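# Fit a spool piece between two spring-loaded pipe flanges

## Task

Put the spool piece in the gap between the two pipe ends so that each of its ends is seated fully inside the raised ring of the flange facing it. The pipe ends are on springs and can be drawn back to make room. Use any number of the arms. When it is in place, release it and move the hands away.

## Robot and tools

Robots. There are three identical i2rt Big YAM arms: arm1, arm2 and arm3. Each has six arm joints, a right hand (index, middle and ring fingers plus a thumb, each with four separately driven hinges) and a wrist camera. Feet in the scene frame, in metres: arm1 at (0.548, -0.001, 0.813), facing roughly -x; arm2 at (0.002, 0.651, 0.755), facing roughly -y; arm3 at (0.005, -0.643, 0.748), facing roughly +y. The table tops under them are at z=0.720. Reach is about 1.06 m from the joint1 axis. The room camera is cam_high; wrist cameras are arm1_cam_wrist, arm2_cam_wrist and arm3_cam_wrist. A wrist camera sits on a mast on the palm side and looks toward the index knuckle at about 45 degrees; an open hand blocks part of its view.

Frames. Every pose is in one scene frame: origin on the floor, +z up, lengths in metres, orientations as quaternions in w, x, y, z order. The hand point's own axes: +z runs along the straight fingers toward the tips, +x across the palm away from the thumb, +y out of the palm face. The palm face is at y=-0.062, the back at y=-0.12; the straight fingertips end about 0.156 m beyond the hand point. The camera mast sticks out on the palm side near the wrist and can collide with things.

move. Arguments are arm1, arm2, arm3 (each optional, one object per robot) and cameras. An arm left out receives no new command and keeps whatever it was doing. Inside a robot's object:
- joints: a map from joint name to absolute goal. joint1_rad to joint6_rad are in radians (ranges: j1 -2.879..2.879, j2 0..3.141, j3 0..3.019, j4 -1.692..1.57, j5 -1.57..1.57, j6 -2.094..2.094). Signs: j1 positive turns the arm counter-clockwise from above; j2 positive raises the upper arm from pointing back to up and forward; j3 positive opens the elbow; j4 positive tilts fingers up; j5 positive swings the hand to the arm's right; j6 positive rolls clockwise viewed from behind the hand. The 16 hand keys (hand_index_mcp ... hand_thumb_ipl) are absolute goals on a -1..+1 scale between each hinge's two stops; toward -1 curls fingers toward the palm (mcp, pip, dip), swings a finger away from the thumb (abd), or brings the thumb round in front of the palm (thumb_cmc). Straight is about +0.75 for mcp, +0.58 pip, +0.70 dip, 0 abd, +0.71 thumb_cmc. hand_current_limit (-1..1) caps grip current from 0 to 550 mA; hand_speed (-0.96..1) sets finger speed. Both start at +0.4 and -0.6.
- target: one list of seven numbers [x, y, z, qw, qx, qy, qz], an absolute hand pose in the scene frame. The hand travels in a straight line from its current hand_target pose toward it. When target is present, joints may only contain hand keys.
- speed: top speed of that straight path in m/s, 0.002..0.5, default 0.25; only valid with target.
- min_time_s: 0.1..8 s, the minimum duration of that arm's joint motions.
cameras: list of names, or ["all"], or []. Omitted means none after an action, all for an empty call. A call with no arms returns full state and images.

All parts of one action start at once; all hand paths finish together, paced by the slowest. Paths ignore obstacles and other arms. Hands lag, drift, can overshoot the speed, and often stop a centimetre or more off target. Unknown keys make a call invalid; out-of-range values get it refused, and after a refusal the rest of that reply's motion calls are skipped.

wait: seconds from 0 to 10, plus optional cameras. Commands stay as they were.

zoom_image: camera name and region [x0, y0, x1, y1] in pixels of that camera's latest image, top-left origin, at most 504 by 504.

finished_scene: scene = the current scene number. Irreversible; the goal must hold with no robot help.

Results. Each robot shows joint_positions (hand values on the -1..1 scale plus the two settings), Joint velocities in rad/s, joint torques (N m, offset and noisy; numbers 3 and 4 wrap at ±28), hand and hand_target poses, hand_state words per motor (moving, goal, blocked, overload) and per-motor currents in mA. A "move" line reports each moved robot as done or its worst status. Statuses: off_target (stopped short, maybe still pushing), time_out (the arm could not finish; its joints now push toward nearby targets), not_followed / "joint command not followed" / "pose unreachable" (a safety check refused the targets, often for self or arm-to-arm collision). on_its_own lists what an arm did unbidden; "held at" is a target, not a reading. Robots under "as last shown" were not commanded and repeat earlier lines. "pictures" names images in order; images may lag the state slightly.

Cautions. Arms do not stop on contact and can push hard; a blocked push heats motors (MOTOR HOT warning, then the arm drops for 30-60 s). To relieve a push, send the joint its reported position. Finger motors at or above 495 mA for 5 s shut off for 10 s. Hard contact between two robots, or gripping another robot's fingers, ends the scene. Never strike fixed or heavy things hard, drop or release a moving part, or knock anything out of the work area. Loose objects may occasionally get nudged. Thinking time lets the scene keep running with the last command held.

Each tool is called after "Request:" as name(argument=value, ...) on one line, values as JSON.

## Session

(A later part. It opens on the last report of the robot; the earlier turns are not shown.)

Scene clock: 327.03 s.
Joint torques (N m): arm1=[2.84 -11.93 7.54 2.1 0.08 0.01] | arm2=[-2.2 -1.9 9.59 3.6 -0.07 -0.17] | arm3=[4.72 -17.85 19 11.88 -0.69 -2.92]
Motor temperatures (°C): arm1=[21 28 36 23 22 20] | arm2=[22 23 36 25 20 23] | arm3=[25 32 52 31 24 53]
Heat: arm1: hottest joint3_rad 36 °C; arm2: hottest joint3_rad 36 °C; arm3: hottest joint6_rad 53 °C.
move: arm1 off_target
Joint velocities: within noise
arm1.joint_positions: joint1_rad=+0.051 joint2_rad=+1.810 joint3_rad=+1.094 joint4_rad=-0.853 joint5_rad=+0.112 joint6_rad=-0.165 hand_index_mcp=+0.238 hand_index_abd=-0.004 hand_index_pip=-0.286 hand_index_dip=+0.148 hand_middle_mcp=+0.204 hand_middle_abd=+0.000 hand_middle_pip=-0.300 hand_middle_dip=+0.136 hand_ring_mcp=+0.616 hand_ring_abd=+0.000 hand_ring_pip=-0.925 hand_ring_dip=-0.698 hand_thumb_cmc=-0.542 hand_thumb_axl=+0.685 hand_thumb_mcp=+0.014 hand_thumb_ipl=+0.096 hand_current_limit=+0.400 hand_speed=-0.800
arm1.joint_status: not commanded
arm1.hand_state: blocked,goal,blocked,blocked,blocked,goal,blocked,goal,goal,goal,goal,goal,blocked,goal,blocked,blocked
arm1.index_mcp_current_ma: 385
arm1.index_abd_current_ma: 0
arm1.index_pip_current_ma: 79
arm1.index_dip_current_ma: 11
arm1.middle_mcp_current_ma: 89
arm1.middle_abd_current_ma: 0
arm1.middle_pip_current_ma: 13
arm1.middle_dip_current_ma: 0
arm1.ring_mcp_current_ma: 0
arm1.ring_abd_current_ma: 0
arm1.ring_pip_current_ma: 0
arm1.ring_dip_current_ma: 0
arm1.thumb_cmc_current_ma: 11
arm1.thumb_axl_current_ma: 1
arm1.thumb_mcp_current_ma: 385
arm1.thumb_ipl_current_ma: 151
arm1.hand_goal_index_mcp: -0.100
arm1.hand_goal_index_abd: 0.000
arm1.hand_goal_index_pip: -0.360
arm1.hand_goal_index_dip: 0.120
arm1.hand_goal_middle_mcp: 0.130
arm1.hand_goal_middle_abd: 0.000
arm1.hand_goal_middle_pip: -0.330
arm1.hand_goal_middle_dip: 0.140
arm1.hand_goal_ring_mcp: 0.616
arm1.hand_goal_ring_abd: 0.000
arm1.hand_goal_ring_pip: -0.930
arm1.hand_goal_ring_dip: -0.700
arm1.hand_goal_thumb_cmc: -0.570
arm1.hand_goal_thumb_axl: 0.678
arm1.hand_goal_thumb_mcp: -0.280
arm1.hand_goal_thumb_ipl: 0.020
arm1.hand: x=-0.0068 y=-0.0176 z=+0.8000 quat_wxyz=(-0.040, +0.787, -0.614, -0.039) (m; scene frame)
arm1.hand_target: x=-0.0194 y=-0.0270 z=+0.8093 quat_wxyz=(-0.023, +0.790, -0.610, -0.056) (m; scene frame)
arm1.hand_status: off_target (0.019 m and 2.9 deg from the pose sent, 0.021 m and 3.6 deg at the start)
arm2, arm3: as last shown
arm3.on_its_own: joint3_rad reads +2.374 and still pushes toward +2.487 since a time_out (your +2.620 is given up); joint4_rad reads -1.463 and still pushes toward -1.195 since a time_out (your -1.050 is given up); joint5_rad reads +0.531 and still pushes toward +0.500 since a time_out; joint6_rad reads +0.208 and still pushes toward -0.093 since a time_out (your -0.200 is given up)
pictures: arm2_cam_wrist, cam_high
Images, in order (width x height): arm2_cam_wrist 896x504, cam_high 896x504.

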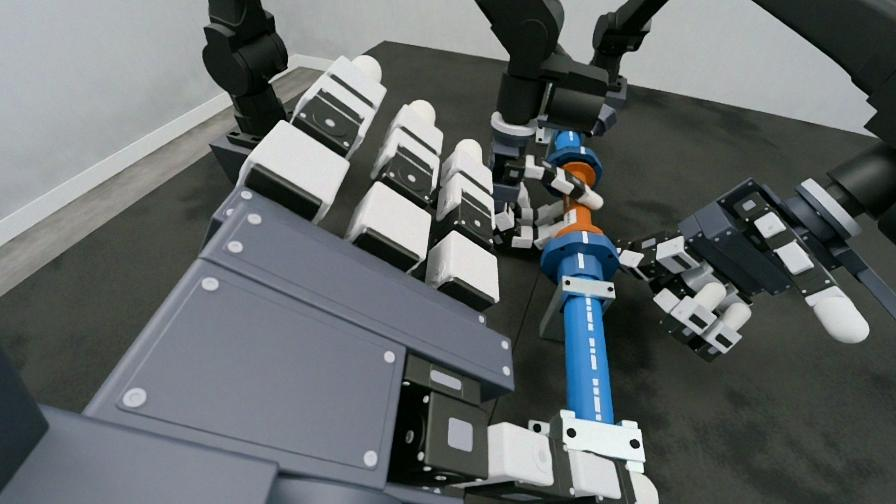

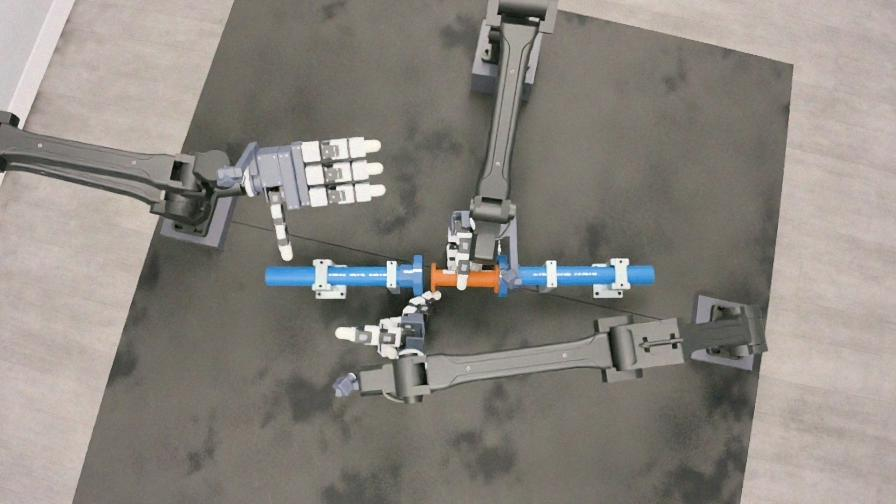

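Request:
move(arm1={"target": [-0.010, -0.026, 0.809, -0.0233, 0.791, -0.6105, -0.0567], "speed": 0.05}, cameras=["cam_high", "arm2_cam_wrist"])

Request:
zoom_image(camera="cam_high", region=[400, 200, 520, 320])

Request:
zoom_image(camera="arm2_cam_wrist", region=[530, 120, 630, 200])

Scene clock: 329.40 s.
Joint torques (N m): arm1=[2.84 -13.1 6.35 1.51 0.08 -0.04] | arm2=[-2.26 -1.85 9.63 3.59 -0.06 -0.16] | arm3=[4.95 -17.85 19.07 11.7 -0.7 -2.89]
Motor temperatures (°C): arm1=[21 28 36 23 22 20] | arm2=[22 23 36 25 20 23] | arm3=[25 32 52 31 24 53]
Heat: arm1: hottest joint3_rad 36 °C; arm2: hottest joint3_rad 36 °C; arm3: hottest joint6_rad 53 °C.
move: arm1 off_target
Joint velocities: within noise
arm1.joint_positions: joint1_rad=+0.051 joint2_rad=+1.809 joint3_rad=+1.078 joint4_rad=-0.827 joint5_rad=+0.112 joint6_rad=-0.162 hand_index_mcp=+0.238 hand_index_abd=-0.006 hand_index_pip=-0.286 hand_index_dip=+0.148 hand_middle_mcp=+0.199 hand_middle_abd=+0.000 hand_middle_pip=-0.301 hand_middle_dip=+0.143 hand_ring_mcp=+0.615 hand_ring_abd=+0.000 hand_ring_pip=-0.928 hand_ring_dip=-0.698 hand_thumb_cmc=-0.538 hand_thumb_axl=+0.686 hand_thumb_mcp=+0.014 hand_thumb_ipl=+0.096 hand_current_limit=+0.400 hand_speed=-0.800
arm1.joint_status: not commanded
arm1.hand_state: blocked,goal,blocked,blocked,blocked,goal,blocked,goal,goal,goal,goal,goal,blocked,goal,blocked,blocked
arm1.index_mcp_current_ma: 385
arm1.index_abd_current_ma: 0
arm1.index_pip_current_ma: 79
arm1.index_dip_current_ma: 11
arm1.middle_mcp_current_ma: 78
arm1.middle_abd_current_ma: 0
arm1.middle_pip_current_ma: 12
arm1.middle_dip_current_ma: 0
arm1.ring_mcp_current_ma: 0
arm1.ring_abd_current_ma: 0
arm1.ring_pip_current_ma: 0
arm1.ring_dip_current_ma: 0
arm1.thumb_cmc_current_ma: 16
arm1.thumb_axl_current_ma: 1
arm1.thumb_mcp_current_ma: 385
arm1.thumb_ipl_current_ma: 151
arm1.hand_goal_index_mcp: -0.100
arm1.hand_goal_index_abd: 0.000
arm1.hand_goal_index_pip: -0.360
arm1.hand_goal_index_dip: 0.120
arm1.hand_goal_middle_mcp: 0.130
arm1.hand_goal_middle_abd: 0.000
arm1.hand_goal_middle_pip: -0.330
arm1.hand_goal_middle_dip: 0.140
arm1.hand_goal_ring_mcp: 0.616
arm1.hand_goal_ring_abd: 0.000
arm1.hand_goal_ring_pip: -0.930
arm1.hand_goal_ring_dip: -0.700
arm1.hand_goal_thumb_cmc: -0.570
arm1.hand_goal_thumb_axl: 0.678
arm1.hand_goal_thumb_mcp: -0.280
arm1.hand_goal_thumb_ipl: 0.020
arm1.hand: x=-0.0048 y=-0.0172 z=+0.7964 quat_wxyz=(-0.037, +0.786, -0.616, -0.043) (m; scene frame)
arm1.hand_target: x=-0.0099 y=-0.0259 z=+0.8089 quat_wxyz=(-0.023, +0.790, -0.610, -0.056) (m; scene frame)
arm1.hand_status: off_target (0.016 m and 2.4 deg from the pose sent, 0.013 m and 2.9 deg at the start)
arm2, arm3: as last shown
arm3.on_its_own: joint3_rad reads +2.374 and still pushes toward +2.487 since a time_out (your +2.620 is given up); joint4_rad reads -1.463 and still pushes toward -1.195 since a time_out (your -1.050 is given up); joint5_rad reads +0.531 and still pushes toward +0.500 since a time_out; joint6_rad reads +0.208 and still pushes toward -0.093 since a time_out (your -0.200 is given up)
pictures: arm2_cam_wrist, cam_high
Images, in order (width x height): arm2_cam_wrist 896x504, cam_high 896x504.

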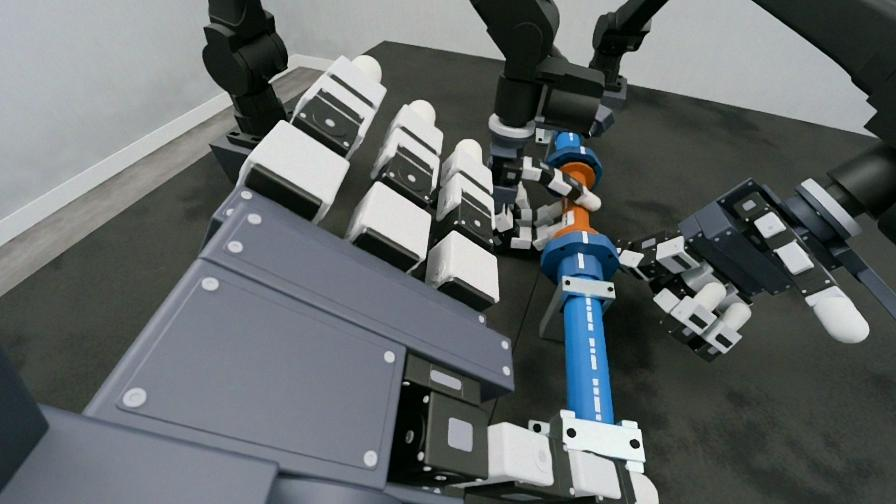

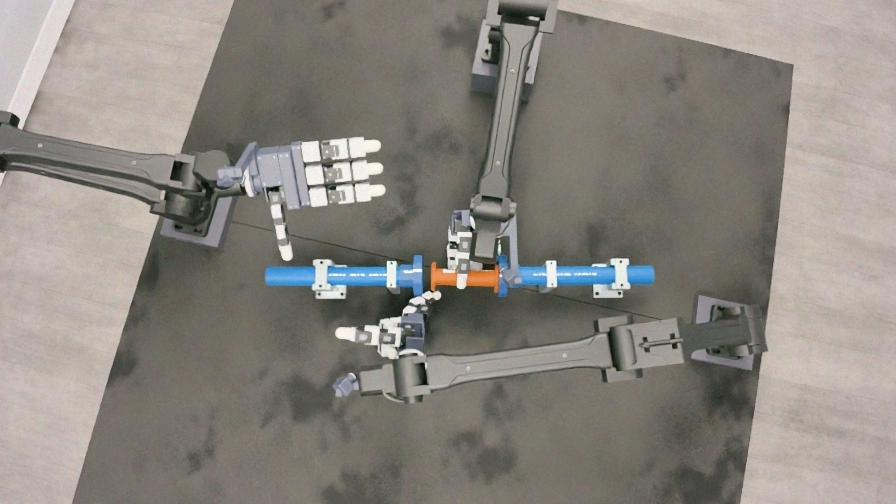

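Scaled by 4.200 from the camera's 896x504 image, which has a finer 1280x720 frame.

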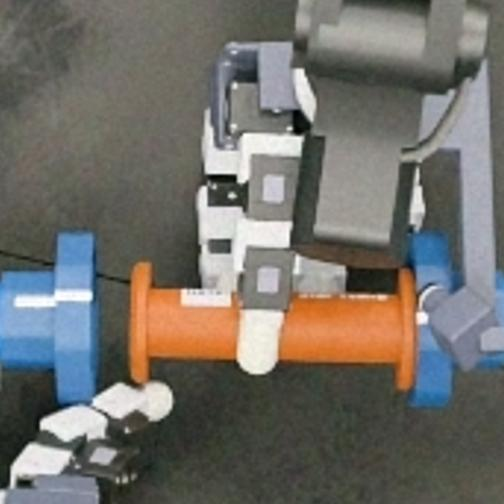

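Scaled by 5.040 from the camera's 896x504 image, which has a finer 1280x720 frame.

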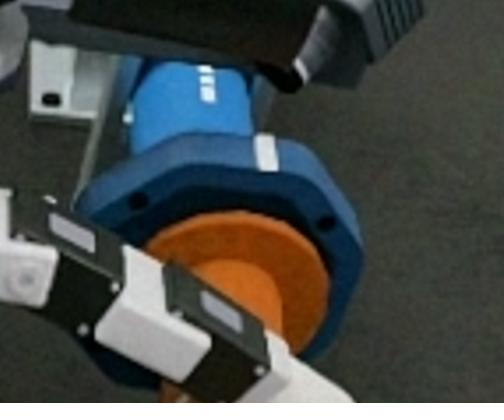

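Request:
zoom_image(camera="arm2_cam_wrist", region=[540, 140, 610, 200])

Request:
zoom_image(camera="cam_high", region=[485, 245, 525, 305])

Scaled by 7.200 from the camera's 896x504 image, which has a finer 1280x720 frame.

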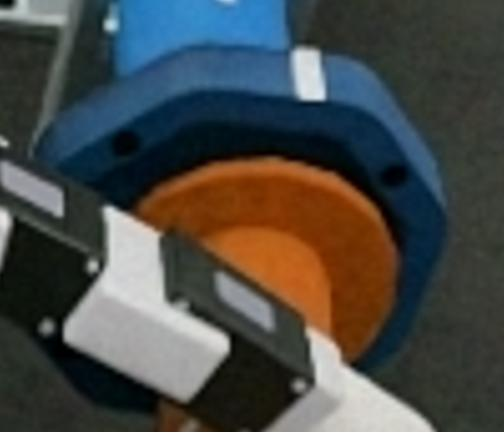

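Scaled by 8.400 from the camera's 896x504 image, which has a finer 1280x720 frame.

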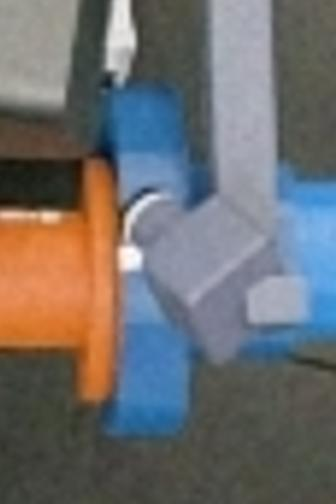

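Request:
move(arm1={"target": [-0.002, -0.029, 0.8105, -0.0173, 0.791, -0.6105, -0.0487], "speed": 0.05}, cameras=["cam_high", "arm2_cam_wrist"])

Request:
zoom_image(camera="cam_high", region=[400, 200, 520, 320])

Request:
zoom_image(camera="arm2_cam_wrist", region=[540, 140, 610, 200])

Request:
zoom_image(camera="cam_high", region=[485, 245, 525, 305])

Scene clock: 335.23 s.
Joint torques (N m): arm1=[2.96 -13.16 6.26 1.32 -0.04 -0.06] | arm2=[-2.37 -1.85 9.61 3.63 -0.06 -0.18] | arm3=[5.01 -17.67 18.97 11.79 -0.69 -2.9]
Motor temperatures (°C): arm1=[21 29 35 23 22 20] | arm2=[22 23 36 25 20 23] | arm3=[25 32 52 31 24 53]
Heat: arm1: hottest joint3_rad 35 °C; arm2: hottest joint3_rad 36 °C; arm3: hottest joint6_rad 53 °C.
move: arm1 off_target
Joint velocities: within noise
arm1.joint_positions: joint1_rad=+0.051 joint2_rad=+1.793 joint3_rad=+1.059 joint4_rad=-0.826 joint5_rad=+0.096 joint6_rad=-0.159 hand_index_mcp=+0.238 hand_index_abd=-0.006 hand_index_pip=-0.286 hand_index_dip=+0.148 hand_middle_mcp=+0.199 hand_middle_abd=+0.000 hand_middle_pip=-0.301 hand_middle_dip=+0.150 hand_ring_mcp=+0.615 hand_ring_abd=+0.000 hand_ring_pip=-0.928 hand_ring_dip=-0.698 hand_thumb_cmc=-0.538 hand_thumb_axl=+0.686 hand_thumb_mcp=+0.014 hand_thumb_ipl=+0.096 hand_current_limit=+0.400 hand_speed=-0.800
arm1.joint_status: not commanded
arm1.hand_state: blocked,goal,blocked,blocked,blocked,goal,blocked,goal,goal,goal,goal,goal,blocked,goal,blocked,blocked
arm1.index_mcp_current_ma: 385
arm1.index_abd_current_ma: 0
arm1.index_pip_current_ma: 79
arm1.index_dip_current_ma: 11
arm1.middle_mcp_current_ma: 78
arm1.middle_abd_current_ma: 0
arm1.middle_pip_current_ma: 12
arm1.middle_dip_current_ma: 2
arm1.ring_mcp_current_ma: 0
arm1.ring_abd_current_ma: 0
arm1.ring_pip_current_ma: 0
arm1.ring_dip_current_ma: 0
arm1.thumb_cmc_current_ma: 16
arm1.thumb_axl_current_ma: 1
arm1.thumb_mcp_current_ma: 385
arm1.thumb_ipl_current_ma: 151
arm1.hand_goal_index_mcp: -0.100
arm1.hand_goal_index_abd: 0.000
arm1.hand_goal_index_pip: -0.360
arm1.hand_goal_index_dip: 0.120
arm1.hand_goal_middle_mcp: 0.130
arm1.hand_goal_middle_abd: 0.000
arm1.hand_goal_middle_pip: -0.330
arm1.hand_goal_middle_dip: 0.140
arm1.hand_goal_ring_mcp: 0.616
arm1.hand_goal_ring_abd: 0.000
arm1.hand_goal_ring_pip: -0.930
arm1.hand_goal_ring_dip: -0.700
arm1.hand_goal_thumb_cmc: -0.570
arm1.hand_goal_thumb_axl: 0.678
arm1.hand_goal_thumb_mcp: -0.280
arm1.hand_goal_thumb_ipl: 0.020
arm1.hand: x=+0.0022 y=-0.0191 z=+0.7975 quat_wxyz=(-0.032, +0.785, -0.617, -0.036) (m; scene frame)
arm1.hand_target: x=-0.0019 y=-0.0289 z=+0.8104 quat_wxyz=(-0.017, +0.791, -0.610, -0.048) (m; scene frame)
arm1.hand_status: off_target (0.017 m and 2.4 deg from the pose sent, 0.019 m and 2.5 deg at the start)
arm2, arm3: as last shown
arm3.on_its_own: joint3_rad reads +2.374 and still pushes toward +2.487 since a time_out (your +2.620 is given up); joint4_rad reads -1.463 and still pushes toward -1.195 since a time_out (your -1.050 is given up); joint5_rad reads +0.531 and still pushes toward +0.500 since a time_out; joint6_rad reads +0.208 and still pushes toward -0.093 since a time_out (your -0.200 is given up)
pictures: arm2_cam_wrist, cam_high
Images, in order (width x height): arm2_cam_wrist 896x504, cam_high 896x504.

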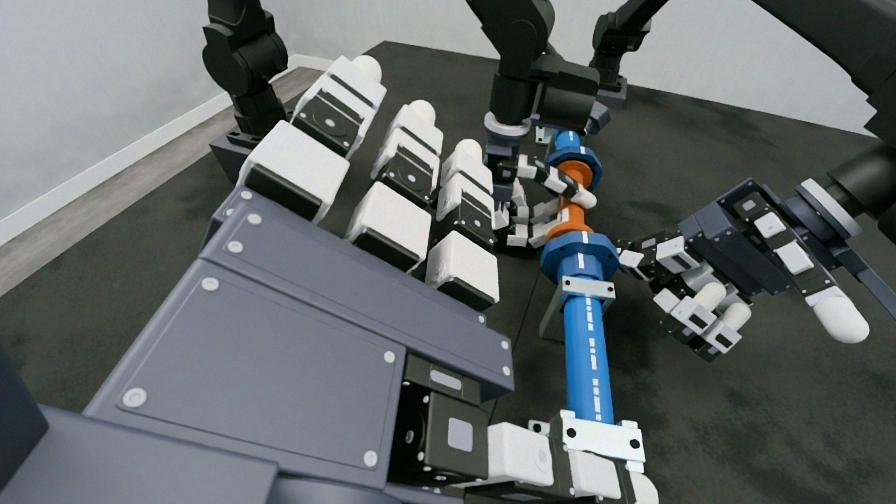

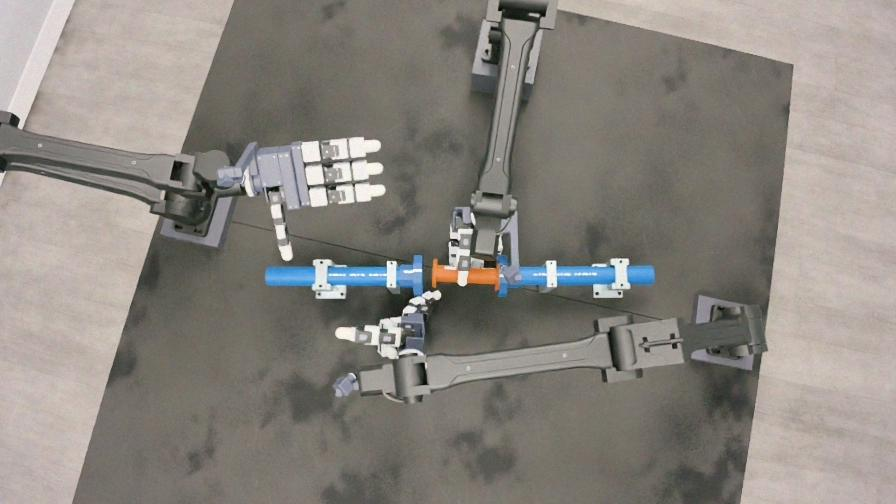

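Scaled by 4.200 from the camera's 896x504 image, which has a finer 1280x720 frame.

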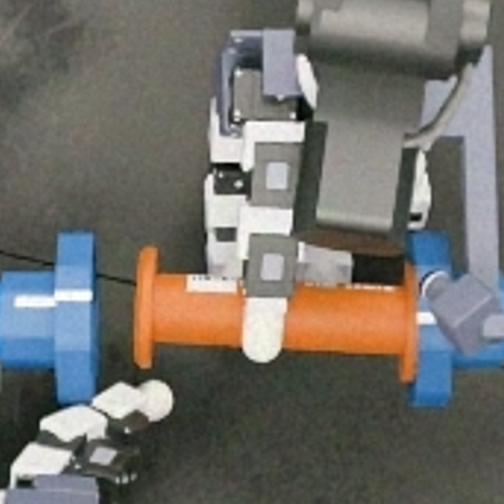

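Scaled by 7.200 from the camera's 896x504 image, which has a finer 1280x720 frame.

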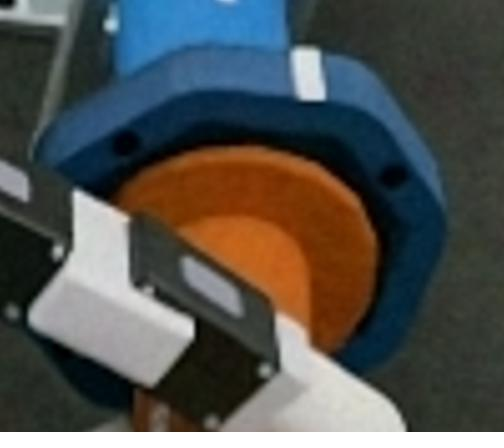

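Scaled by 8.400 from the camera's 896x504 image, which has a finer 1280x720 frame.

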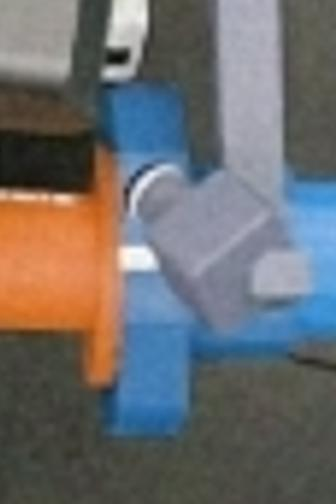

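Request:
move(arm1={"target": [-0.006, -0.030, 0.8035, -0.0173, 0.791, -0.6105, -0.0487], "speed": 0.05}, cameras=["cam_high", "arm2_cam_wrist"])

Request:
zoom_image(camera="cam_high", region=[400, 200, 520, 320])

Request:
zoom_image(camera="arm2_cam_wrist", region=[540, 140, 610, 200])

Request:
zoom_image(camera="cam_high", region=[485, 245, 525, 305])

Scene clock: 338.97 s.
Joint torques (N m): arm1=[2.9 -11.75 6.89 1.63 -0.04 -0.05] | arm2=[-2.14 -1.85 9.61 3.63 -0.06 -0.17] | arm3=[4.84 -17.44 18.99 11.85 -0.68 -2.91]
Motor temperatures (°C): arm1=[21 28 35 23 22 20] | arm2=[22 23 36 25 20 23] | arm3=[25 32 52 31 24 54]
Heat: arm1: hottest joint3_rad 35 °C; arm2: hottest joint3_rad 36 °C; arm3: hottest joint6_rad 54 °C.
move: arm1 off_target
Joint velocities: within noise
arm1.joint_positions: joint1_rad=+0.053 joint2_rad=+1.793 joint3_rad=+1.059 joint4_rad=-0.819 joint5_rad=+0.096 joint6_rad=-0.159 hand_index_mcp=+0.238 hand_index_abd=-0.006 hand_index_pip=-0.286 hand_index_dip=+0.148 hand_middle_mcp=+0.199 hand_middle_abd=+0.000 hand_middle_pip=-0.301 hand_middle_dip=+0.150 hand_ring_mcp=+0.615 hand_ring_abd=+0.000 hand_ring_pip=-0.928 hand_ring_dip=-0.698 hand_thumb_cmc=-0.538 hand_thumb_axl=+0.686 hand_thumb_mcp=+0.014 hand_thumb_ipl=+0.096 hand_current_limit=+0.400 hand_speed=-0.800
arm1.joint_status: not commanded
arm1.hand_state: blocked,goal,blocked,blocked,blocked,goal,blocked,goal,goal,goal,goal,goal,blocked,goal,blocked,blocked
arm1.index_mcp_current_ma: 385
arm1.index_abd_current_ma: 0
arm1.index_pip_current_ma: 79
arm1.index_dip_current_ma: 11
arm1.middle_mcp_current_ma: 78
arm1.middle_abd_current_ma: 0
arm1.middle_pip_current_ma: 12
arm1.middle_dip_current_ma: 2
arm1.ring_mcp_current_ma: 0
arm1.ring_abd_current_ma: 0
arm1.ring_pip_current_ma: 0
arm1.ring_dip_current_ma: 0
arm1.thumb_cmc_current_ma: 16
arm1.thumb_axl_current_ma: 1
arm1.thumb_mcp_current_ma: 385
arm1.thumb_ipl_current_ma: 151
arm1.hand_goal_index_mcp: -0.100
arm1.hand_goal_index_abd: 0.000
arm1.hand_goal_index_pip: -0.360
arm1.hand_goal_index_dip: 0.120
arm1.hand_goal_middle_mcp: 0.130
arm1.hand_goal_middle_abd: 0.000
arm1.hand_goal_middle_pip: -0.330
arm1.hand_goal_middle_dip: 0.140
arm1.hand_goal_ring_mcp: 0.616
arm1.hand_goal_ring_abd: 0.000
arm1.hand_goal_ring_pip: -0.930
arm1.hand_goal_ring_dip: -0.700
arm1.hand_goal_thumb_cmc: -0.570
arm1.hand_goal_thumb_axl: 0.678
arm1.hand_goal_thumb_mcp: -0.280
arm1.hand_goal_thumb_ipl: 0.020
arm1.hand: x=+0.0003 y=-0.0203 z=+0.7982 quat_wxyz=(-0.029, +0.786, -0.616, -0.039) (m; scene frame)
arm1.hand_target: x=-0.0058 y=-0.0299 z=+0.8037 quat_wxyz=(-0.017, +0.791, -0.610, -0.049) (m; scene frame)
arm1.hand_status: off_target (0.013 m and 1.9 deg from the pose sent, 0.015 m and 2.4 deg at the start)
arm2: as last shown
arm3.joint_positions: joint1_rad=+0.345 joint2_rad=+2.419 joint3_rad=+2.374 joint4_rad=-1.463 joint5_rad=+0.531 joint6_rad=+0.208 hand_index_mcp=+1.007 hand_index_abd=+0.123 hand_index_pip=+0.999 hand_index_dip=+0.588 hand_middle_mcp=+0.623 hand_middle_abd=+0.000 hand_middle_pip=-0.925 hand_middle_dip=-0.697 hand_ring_mcp=+0.623 hand_ring_abd=+0.000 hand_ring_pip=-0.925 hand_ring_dip=-0.698 hand_thumb_cmc=-0.573 hand_thumb_axl=+0.677 hand_thumb_mcp=+0.224 hand_thumb_ipl=+0.168 hand_current_limit=+0.700 hand_speed=-0.600
arm3.joint_status: not commanded
arm3.hand_state: goal,blocked,blocked,goal,goal,goal,goal,goal,goal,goal,goal,goal,goal,goal,goal,goal
arm3.index_mcp_current_ma: 2
arm3.index_abd_current_ma: 209
arm3.index_pip_current_ma: 52
arm3.index_dip_current_ma: -4
arm3.middle_mcp_current_ma: 2
arm3.middle_abd_current_ma: 0
arm3.middle_pip_current_ma: 1
arm3.middle_dip_current_ma: 0
arm3.ring_mcp_current_ma: 2
arm3.ring_abd_current_ma: 0
arm3.ring_pip_current_ma: 1
arm3.ring_dip_current_ma: 0
arm3.thumb_cmc_current_ma: 0
arm3.thumb_axl_current_ma: 0
arm3.thumb_mcp_current_ma: 0
arm3.thumb_ipl_current_ma: 0
arm3.hand_goal_index_mcp: 1.000
arm3.hand_goal_index_abd: 0.000
arm3.hand_goal_index_pip: 0.950
arm3.hand_goal_index_dip: 0.600
arm3.hand_goal_middle_mcp: 0.616
arm3.hand_goal_middle_abd: 0.000
arm3.hand_goal_middle_pip: -0.930
arm3.hand_goal_middle_dip: -0.700
arm3.hand_goal_ring_mcp: 0.616
arm3.hand_goal_ring_abd: 0.000
arm3.hand_goal_ring_pip: -0.930
arm3.hand_goal_ring_dip: -0.700
arm3.hand_goal_thumb_cmc: -0.570
arm3.hand_goal_thumb_axl: 0.678
arm3.hand_goal_thumb_mcp: 0.226
arm3.hand_goal_thumb_ipl: 0.168
arm3.on_its_own: joint3_rad reads +2.374 and still pushes toward +2.487 since a time_out (your +2.620 is given up); joint4_rad reads -1.463 and still pushes toward -1.195 since a time_out (your -1.050 is given up); joint5_rad reads +0.531 and still pushes toward +0.500 since a time_out; joint6_rad reads +0.208 and still pushes toward -0.093 since a time_out (your -0.200 is given up)
arm3.hand: x=-0.1775 y=+0.1681 z=+0.8707 quat_wxyz=(+0.241, -0.068, +0.962, +0.108) (m; scene frame)
arm3.hand_target: x=-0.2538 y=+0.2299 z=+0.8806 quat_wxyz=(+0.213, -0.185, +0.935, +0.214) (m; scene frame)
arm3.hand_status: not commanded
pictures: arm2_cam_wrist, cam_high
Images, in order (width x height): arm2_cam_wrist 896x504, cam_high 896x504.

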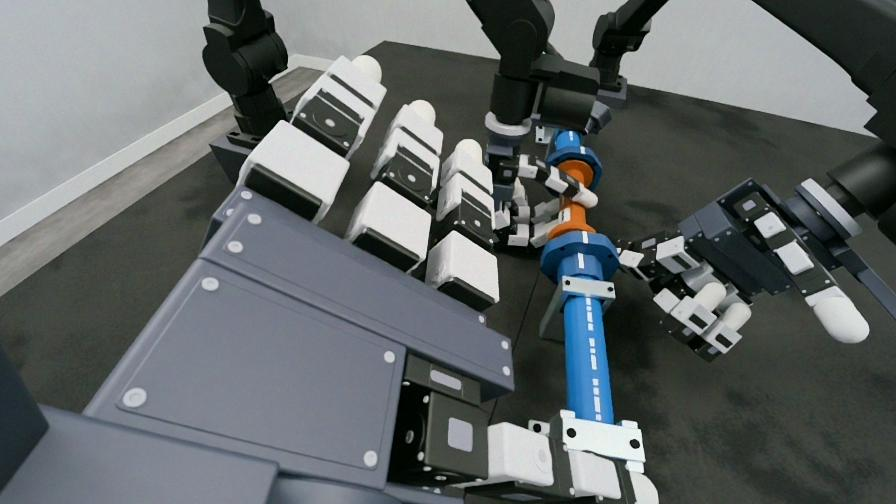

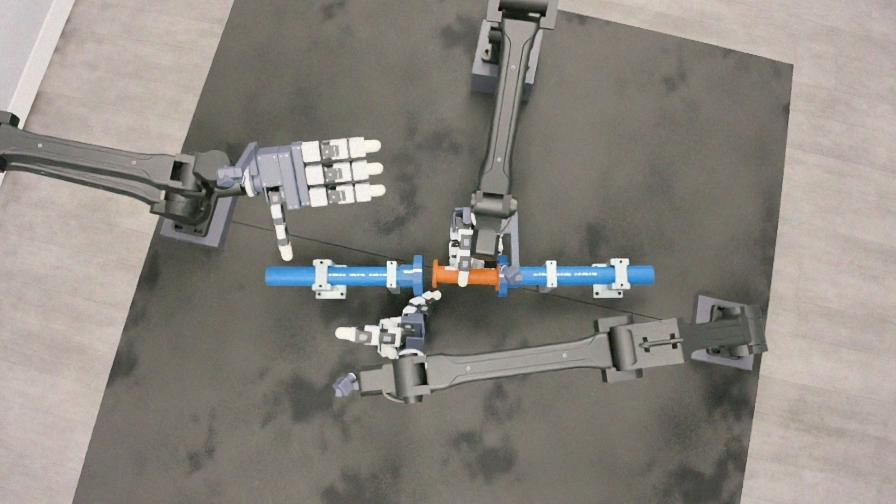

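Scaled by 4.200 from the camera's 896x504 image, which has a finer 1280x720 frame.

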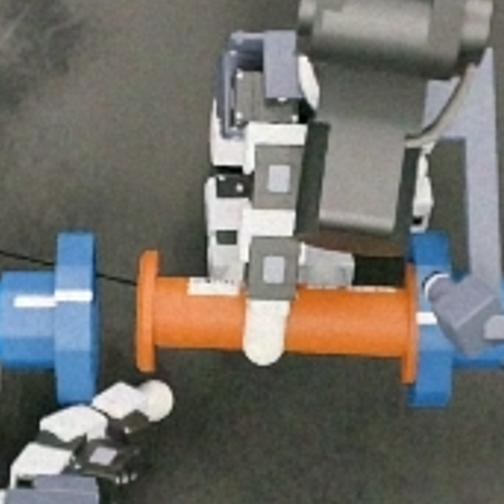

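Scaled by 7.200 from the camera's 896x504 image, which has a finer 1280x720 frame.

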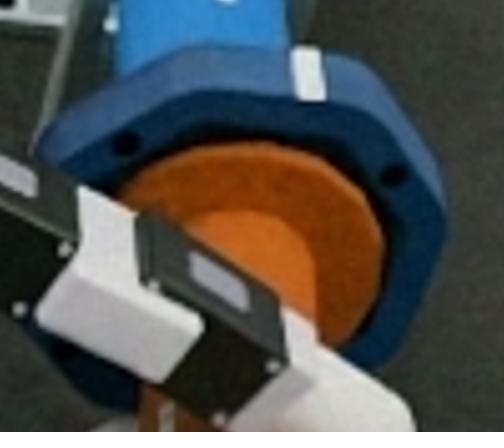

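Scaled by 8.400 from the camera's 896x504 image, which has a finer 1280x720 frame.

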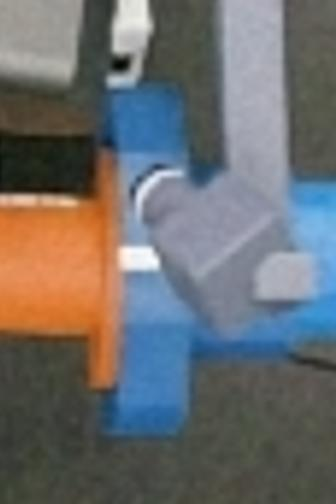

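Request:
move(arm1={"target": [-0.008, -0.031, 0.796, -0.0173, 0.791, -0.6105, -0.0487], "speed": 0.05}, cameras=["cam_high", "arm2_cam_wrist"])

Request:
zoom_image(camera="cam_high", region=[400, 200, 520, 320])

Request:
zoom_image(camera="arm2_cam_wrist", region=[540, 140, 610, 200])

Request:
zoom_image(camera="cam_high", region=[485, 245, 525, 305])

Scene clock: 341.03 s.
Joint torques (N m): arm1=[3.02 -10.87 6.94 1.88 0 -0.04] | arm2=[-2.26 -1.9 9.63 3.6 -0.06 -0.18] | arm3=[5.25 -17.73 18.95 11.81 -0.7 -2.91]
Motor temperatures (°C): arm1=[21 28 35 23 22 20] | arm2=[22 23 36 25 20 23] | arm3=[25 32 52 32 24 54]
Heat: arm1: hottest joint3_rad 35 °C; arm2: hottest joint3_rad 36 °C; arm3: hottest joint6_rad 54 °C.
move: arm1 off_target
Joint velocities: within noise
arm1.joint_positions: joint1_rad=+0.054 joint2_rad=+1.799 joint3_rad=+1.059 joint4_rad=-0.808 joint5_rad=+0.095 joint6_rad=-0.158 hand_index_mcp=+0.238 hand_index_abd=-0.006 hand_index_pip=-0.286 hand_index_dip=+0.148 hand_middle_mcp=+0.199 hand_middle_abd=+0.000 hand_middle_pip=-0.306 hand_middle_dip=+0.142 hand_ring_mcp=+0.615 hand_ring_abd=+0.000 hand_ring_pip=-0.928 hand_ring_dip=-0.698 hand_thumb_cmc=-0.537 hand_thumb_axl=+0.686 hand_thumb_mcp=+0.014 hand_thumb_ipl=+0.096 hand_current_limit=+0.400 hand_speed=-0.800
arm1.joint_status: not commanded
arm1.hand_state: blocked,goal,blocked,blocked,blocked,goal,blocked,goal,goal,goal,goal,goal,blocked,goal,blocked,blocked
arm1.index_mcp_current_ma: 385
arm1.index_abd_current_ma: 0
arm1.index_pip_current_ma: 79
arm1.index_dip_current_ma: 11
arm1.middle_mcp_current_ma: 78
arm1.middle_abd_current_ma: 0
arm1.middle_pip_current_ma: 9
arm1.middle_dip_current_ma: 0
arm1.ring_mcp_current_ma: 0
arm1.ring_abd_current_ma: 0
arm1.ring_pip_current_ma: 0
arm1.ring_dip_current_ma: 0
arm1.thumb_cmc_current_ma: 17
arm1.thumb_axl_current_ma: 1
arm1.thumb_mcp_current_ma: 385
arm1.thumb_ipl_current_ma: 151
arm1.hand_goal_index_mcp: -0.100
arm1.hand_goal_index_abd: 0.000
arm1.hand_goal_index_pip: -0.360
arm1.hand_goal_index_dip: 0.120
arm1.hand_goal_middle_mcp: 0.130
arm1.hand_goal_middle_abd: 0.000
arm1.hand_goal_middle_pip: -0.330
arm1.hand_goal_middle_dip: 0.140
arm1.hand_goal_ring_mcp: 0.616
arm1.hand_goal_ring_abd: 0.000
arm1.hand_goal_ring_pip: -0.930
arm1.hand_goal_ring_dip: -0.700
arm1.hand_goal_thumb_cmc: -0.570
arm1.hand_goal_thumb_axl: 0.678
arm1.hand_goal_thumb_mcp: -0.280
arm1.hand_goal_thumb_ipl: 0.020
arm1.hand: x=-0.0015 y=-0.0209 z=+0.7962 quat_wxyz=(-0.027, +0.786, -0.617, -0.041) (m; scene frame)
arm1.hand_target: x=-0.0078 y=-0.0311 z=+0.7962 quat_wxyz=(-0.017, +0.791, -0.610, -0.049) (m; scene frame)
arm1.hand_status: off_target (0.012 m and 1.7 deg from the pose sent, 0.014 m and 1.9 deg at the start)
arm2.joint_positions: joint1_rad=+0.110 joint2_rad=+0.602 joint3_rad=+0.319 joint4_rad=+0.234 joint5_rad=-0.232 joint6_rad=+0.654 hand_index_mcp=+0.761 hand_index_abd=+0.001 hand_index_pip=+0.577 hand_index_dip=+0.696 hand_middle_mcp=+0.761 hand_middle_abd=+0.001 hand_middle_pip=+0.577 hand_middle_dip=+0.696 hand_ring_mcp=+0.760 hand_ring_abd=+0.001 hand_ring_pip=+0.577 hand_ring_dip=+0.696 hand_thumb_cmc=+0.720 hand_thumb_axl=+0.677 hand_thumb_mcp=+0.226 hand_thumb_ipl=+0.168 hand_current_limit=+0.400 hand_speed=-0.600
arm2.joint_status: not commanded
arm2.hand_state: goal,goal,goal,goal,goal,goal,goal,goal,goal,goal,goal,goal,goal,goal,goal,goal
arm2.index_mcp_current_ma: 8
arm2.index_abd_current_ma: 0
arm2.index_pip_current_ma: 0
arm2.index_dip_current_ma: 0
arm2.middle_mcp_current_ma: 8
arm2.middle_abd_current_ma: 0
arm2.middle_pip_current_ma: 0
arm2.middle_dip_current_ma: 0
arm2.ring_mcp_current_ma: 7
arm2.ring_abd_current_ma: 0
arm2.ring_pip_current_ma: 0
arm2.ring_dip_current_ma: 0
arm2.thumb_cmc_current_ma: 6
arm2.thumb_axl_current_ma: 0
arm2.thumb_mcp_current_ma: 0
arm2.thumb_ipl_current_ma: 0
arm2.hand_goal_index_mcp: 0.754
arm2.hand_goal_index_abd: 0.000
arm2.hand_goal_index_pip: 0.576
arm2.hand_goal_index_dip: 0.696
arm2.hand_goal_middle_mcp: 0.754
arm2.hand_goal_middle_abd: 0.000
arm2.hand_goal_middle_pip: 0.576
arm2.hand_goal_middle_dip: 0.696
arm2.hand_goal_ring_mcp: 0.754
arm2.hand_goal_ring_abd: 0.000
arm2.hand_goal_ring_pip: 0.576
arm2.hand_goal_ring_dip: 0.696
arm2.hand_goal_thumb_cmc: 0.714
arm2.hand_goal_thumb_axl: 0.678
arm2.hand_goal_thumb_mcp: 0.226
arm2.hand_goal_thumb_ipl: 0.168
arm2.hand: x=+0.0256 y=+0.2716 z=+1.0868 quat_wxyz=(+0.600, +0.720, -0.108, +0.332) (m; scene frame)
arm2.hand_target: x=+0.0201 y=+0.2750 z=+1.0901 quat_wxyz=(+0.611, +0.713, -0.107, +0.327) (m; scene frame)
arm2.hand_status: not commanded
arm3: as last shown
arm3.on_its_own: joint3_rad reads +2.374 and still pushes toward +2.487 since a time_out (your +2.620 is given up); joint4_rad reads -1.463 and still pushes toward -1.195 since a time_out (your -1.050 is given up); joint5_rad reads +0.531 and still pushes toward +0.500 since a time_out; joint6_rad reads +0.208 and still pushes toward -0.093 since a time_out (your -0.200 is given up)
pictures: arm2_cam_wrist, cam_high
Images, in order (width x height): arm2_cam_wrist 896x504, cam_high 896x504.

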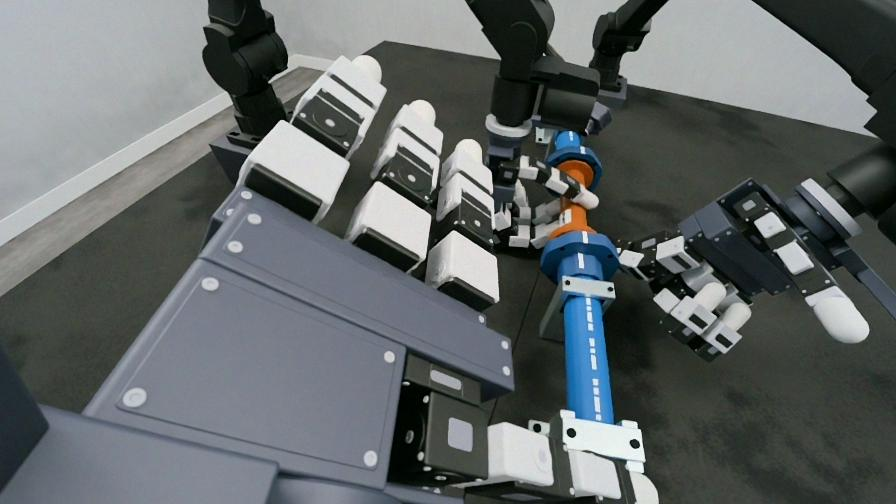

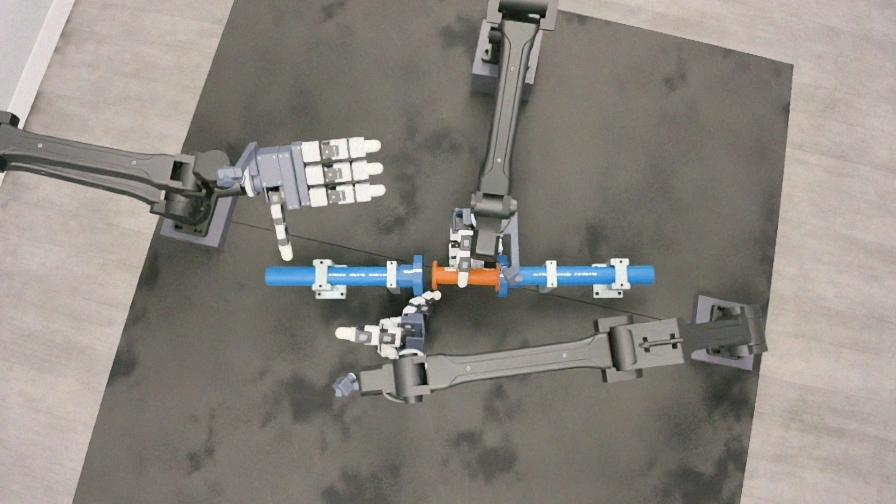

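Scaled by 4.200 from the camera's 896x504 image, which has a finer 1280x720 frame.

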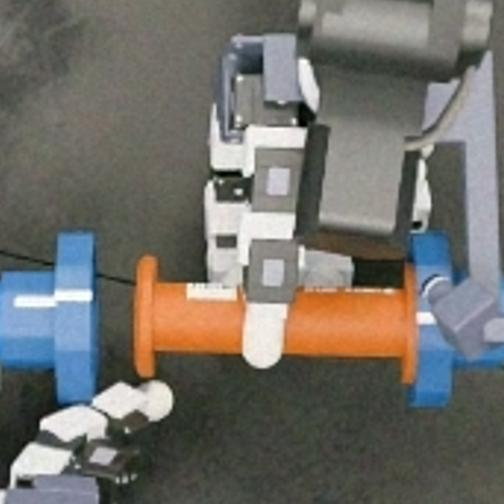

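Scaled by 7.200 from the camera's 896x504 image, which has a finer 1280x720 frame.

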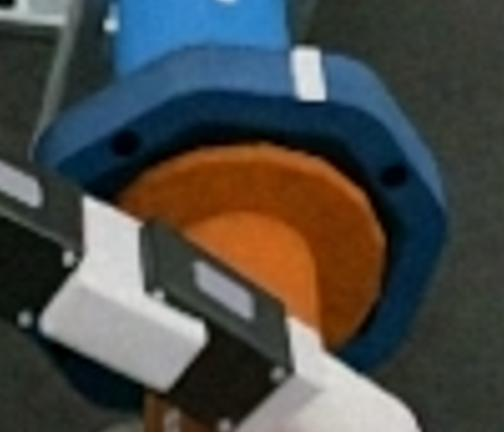

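Scaled by 8.400 from the camera's 896x504 image, which has a finer 1280x720 frame.

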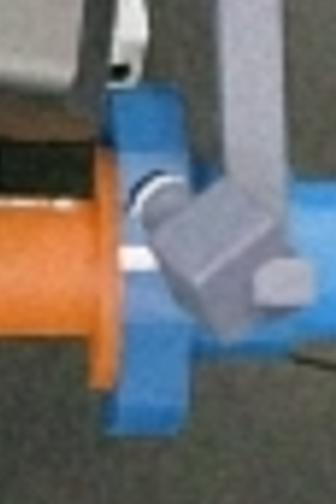

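Request:
move(arm1={"target": [-0.006, -0.032, 0.789, -0.0203, 0.791, -0.6105, -0.0527], "speed": 0.05}, cameras=["cam_high", "arm2_cam_wrist"])

Request:
zoom_image(camera="cam_high", region=[400, 200, 520, 320])

Request:
zoom_image(camera="arm2_cam_wrist", region=[540, 140, 610, 200])

Request:
zoom_image(camera="cam_high", region=[485, 245, 525, 305])

Scene clock: 343.07 s.
Joint torques (N m): arm1=[3.14 -10.23 6.2 2.47 0.11 -0.02] | arm2=[-2.32 -1.9 9.62 3.63 -0.06 -0.18] | arm3=[4.89 -17.26 19 11.89 -0.7 -2.91]
Motor temperatures (°C): arm1=[21 28 35 23 22 20] | arm2=[22 23 36 25 20 23] | arm3=[25 32 52 32 24 54]
Heat: arm1: hottest joint3_rad 35 °C; arm2: hottest joint3_rad 36 °C; arm3: hottest joint6_rad 54 °C.
move: arm1 off_target
Joint velocities: within noise
arm1.joint_positions: joint1_rad=+0.057 joint2_rad=+1.799 joint3_rad=+1.056 joint4_rad=-0.799 joint5_rad=+0.102 joint6_rad=-0.153 hand_index_mcp=+0.238 hand_index_abd=-0.006 hand_index_pip=-0.286 hand_index_dip=+0.148 hand_middle_mcp=+0.199 hand_middle_abd=+0.000 hand_middle_pip=-0.307 hand_middle_dip=+0.137 hand_ring_mcp=+0.619 hand_ring_abd=-0.001 hand_ring_pip=-0.932 hand_ring_dip=-0.698 hand_thumb_cmc=-0.537 hand_thumb_axl=+0.686 hand_thumb_mcp=+0.014 hand_thumb_ipl=+0.096 hand_current_limit=+0.400 hand_speed=-0.800
arm1.joint_status: not commanded
arm1.hand_state: blocked,goal,blocked,blocked,blocked,goal,blocked,goal,goal,goal,goal,goal,blocked,goal,blocked,blocked
arm1.index_mcp_current_ma: 385
arm1.index_abd_current_ma: 0
arm1.index_pip_current_ma: 79
arm1.index_dip_current_ma: 11
arm1.middle_mcp_current_ma: 78
arm1.middle_abd_current_ma: 0
arm1.middle_pip_current_ma: 8
arm1.middle_dip_current_ma: 0
arm1.ring_mcp_current_ma: 0
arm1.ring_abd_current_ma: 0
arm1.ring_pip_current_ma: 0
arm1.ring_dip_current_ma: 0
arm1.thumb_cmc_current_ma: 17
arm1.thumb_axl_current_ma: 1
arm1.thumb_mcp_current_ma: 385
arm1.thumb_ipl_current_ma: 151
arm1.hand_goal_index_mcp: -0.100
arm1.hand_goal_index_abd: 0.000
arm1.hand_goal_index_pip: -0.360
arm1.hand_goal_index_dip: 0.120
arm1.hand_goal_middle_mcp: 0.130
arm1.hand_goal_middle_abd: 0.000
arm1.hand_goal_middle_pip: -0.330
arm1.hand_goal_middle_dip: 0.140
arm1.hand_goal_ring_mcp: 0.616
arm1.hand_goal_ring_abd: 0.000
arm1.hand_goal_ring_pip: -0.930
arm1.hand_goal_ring_dip: -0.700
arm1.hand_goal_thumb_cmc: -0.570
arm1.hand_goal_thumb_axl: 0.678
arm1.hand_goal_thumb_mcp: -0.280
arm1.hand_goal_thumb_ipl: 0.020
arm1.hand: x=-0.0021 y=-0.0208 z=+0.7959 quat_wxyz=(-0.028, +0.785, -0.618, -0.045) (m; scene frame)
arm1.hand_target: x=-0.0057 y=-0.0319 z=+0.7893 quat_wxyz=(-0.020, +0.790, -0.610, -0.052) (m; scene frame)
arm1.hand_status: off_target (0.014 m and 1.6 deg from the pose sent, 0.014 m and 1.8 deg at the start)
arm2, arm3: as last shown
arm3.on_its_own: joint3_rad reads +2.374 and still pushes toward +2.487 since a time_out (your +2.620 is given up); joint4_rad reads -1.463 and still pushes toward -1.195 since a time_out (your -1.050 is given up); joint5_rad reads +0.531 and still pushes toward +0.500 since a time_out; joint6_rad reads +0.208 and still pushes toward -0.093 since a time_out (your -0.200 is given up)
pictures: arm2_cam_wrist, cam_high
Images, in order (width x height): arm2_cam_wrist 896x504, cam_high 896x504.

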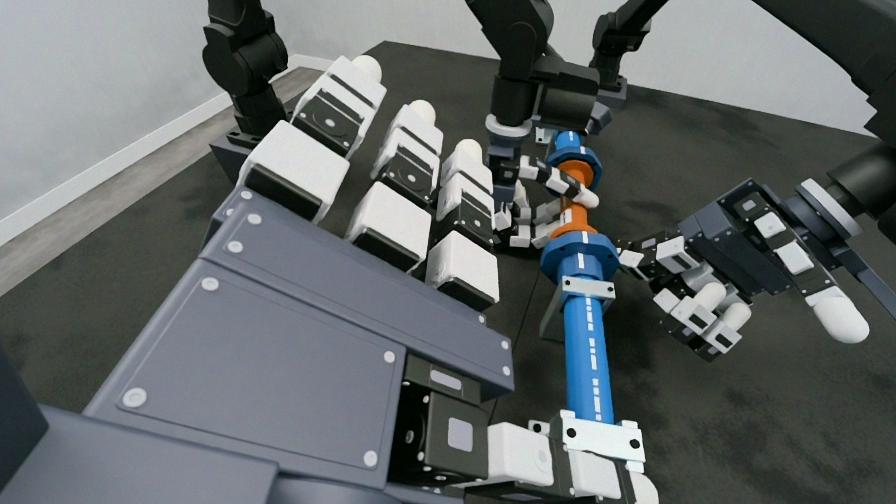

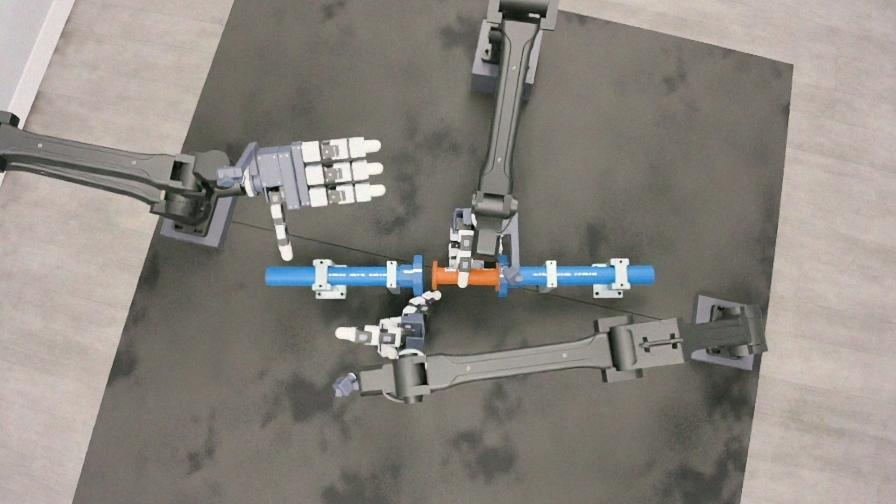

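Scaled by 4.200 from the camera's 896x504 image, which has a finer 1280x720 frame.

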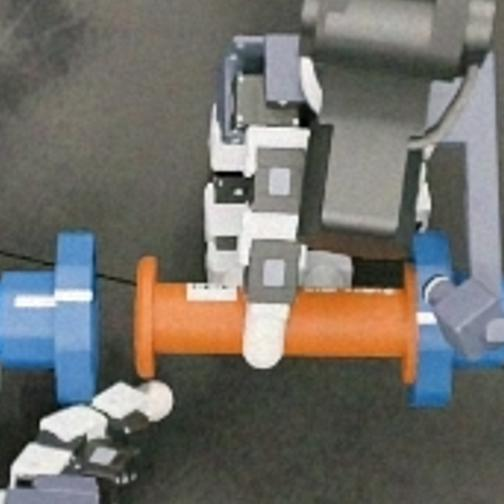

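Scaled by 7.200 from the camera's 896x504 image, which has a finer 1280x720 frame.

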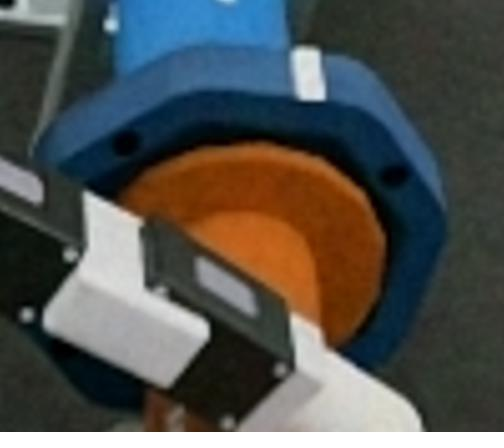

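Scaled by 8.400 from the camera's 896x504 image, which has a finer 1280x720 frame.

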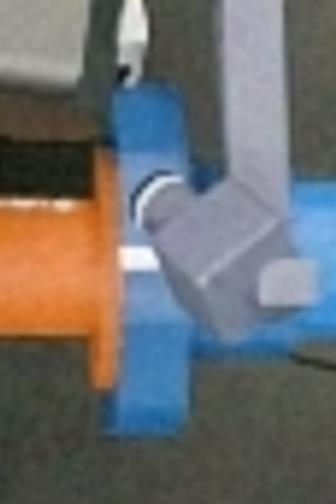

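Request:
zoom_image(camera="arm2_cam_wrist", region=[530, 195, 630, 285])

Scaled by 5.040 from the camera's 896x504 image, which has a finer 1280x720 frame.

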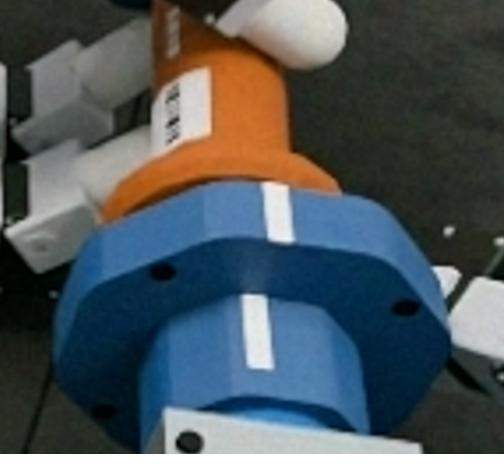

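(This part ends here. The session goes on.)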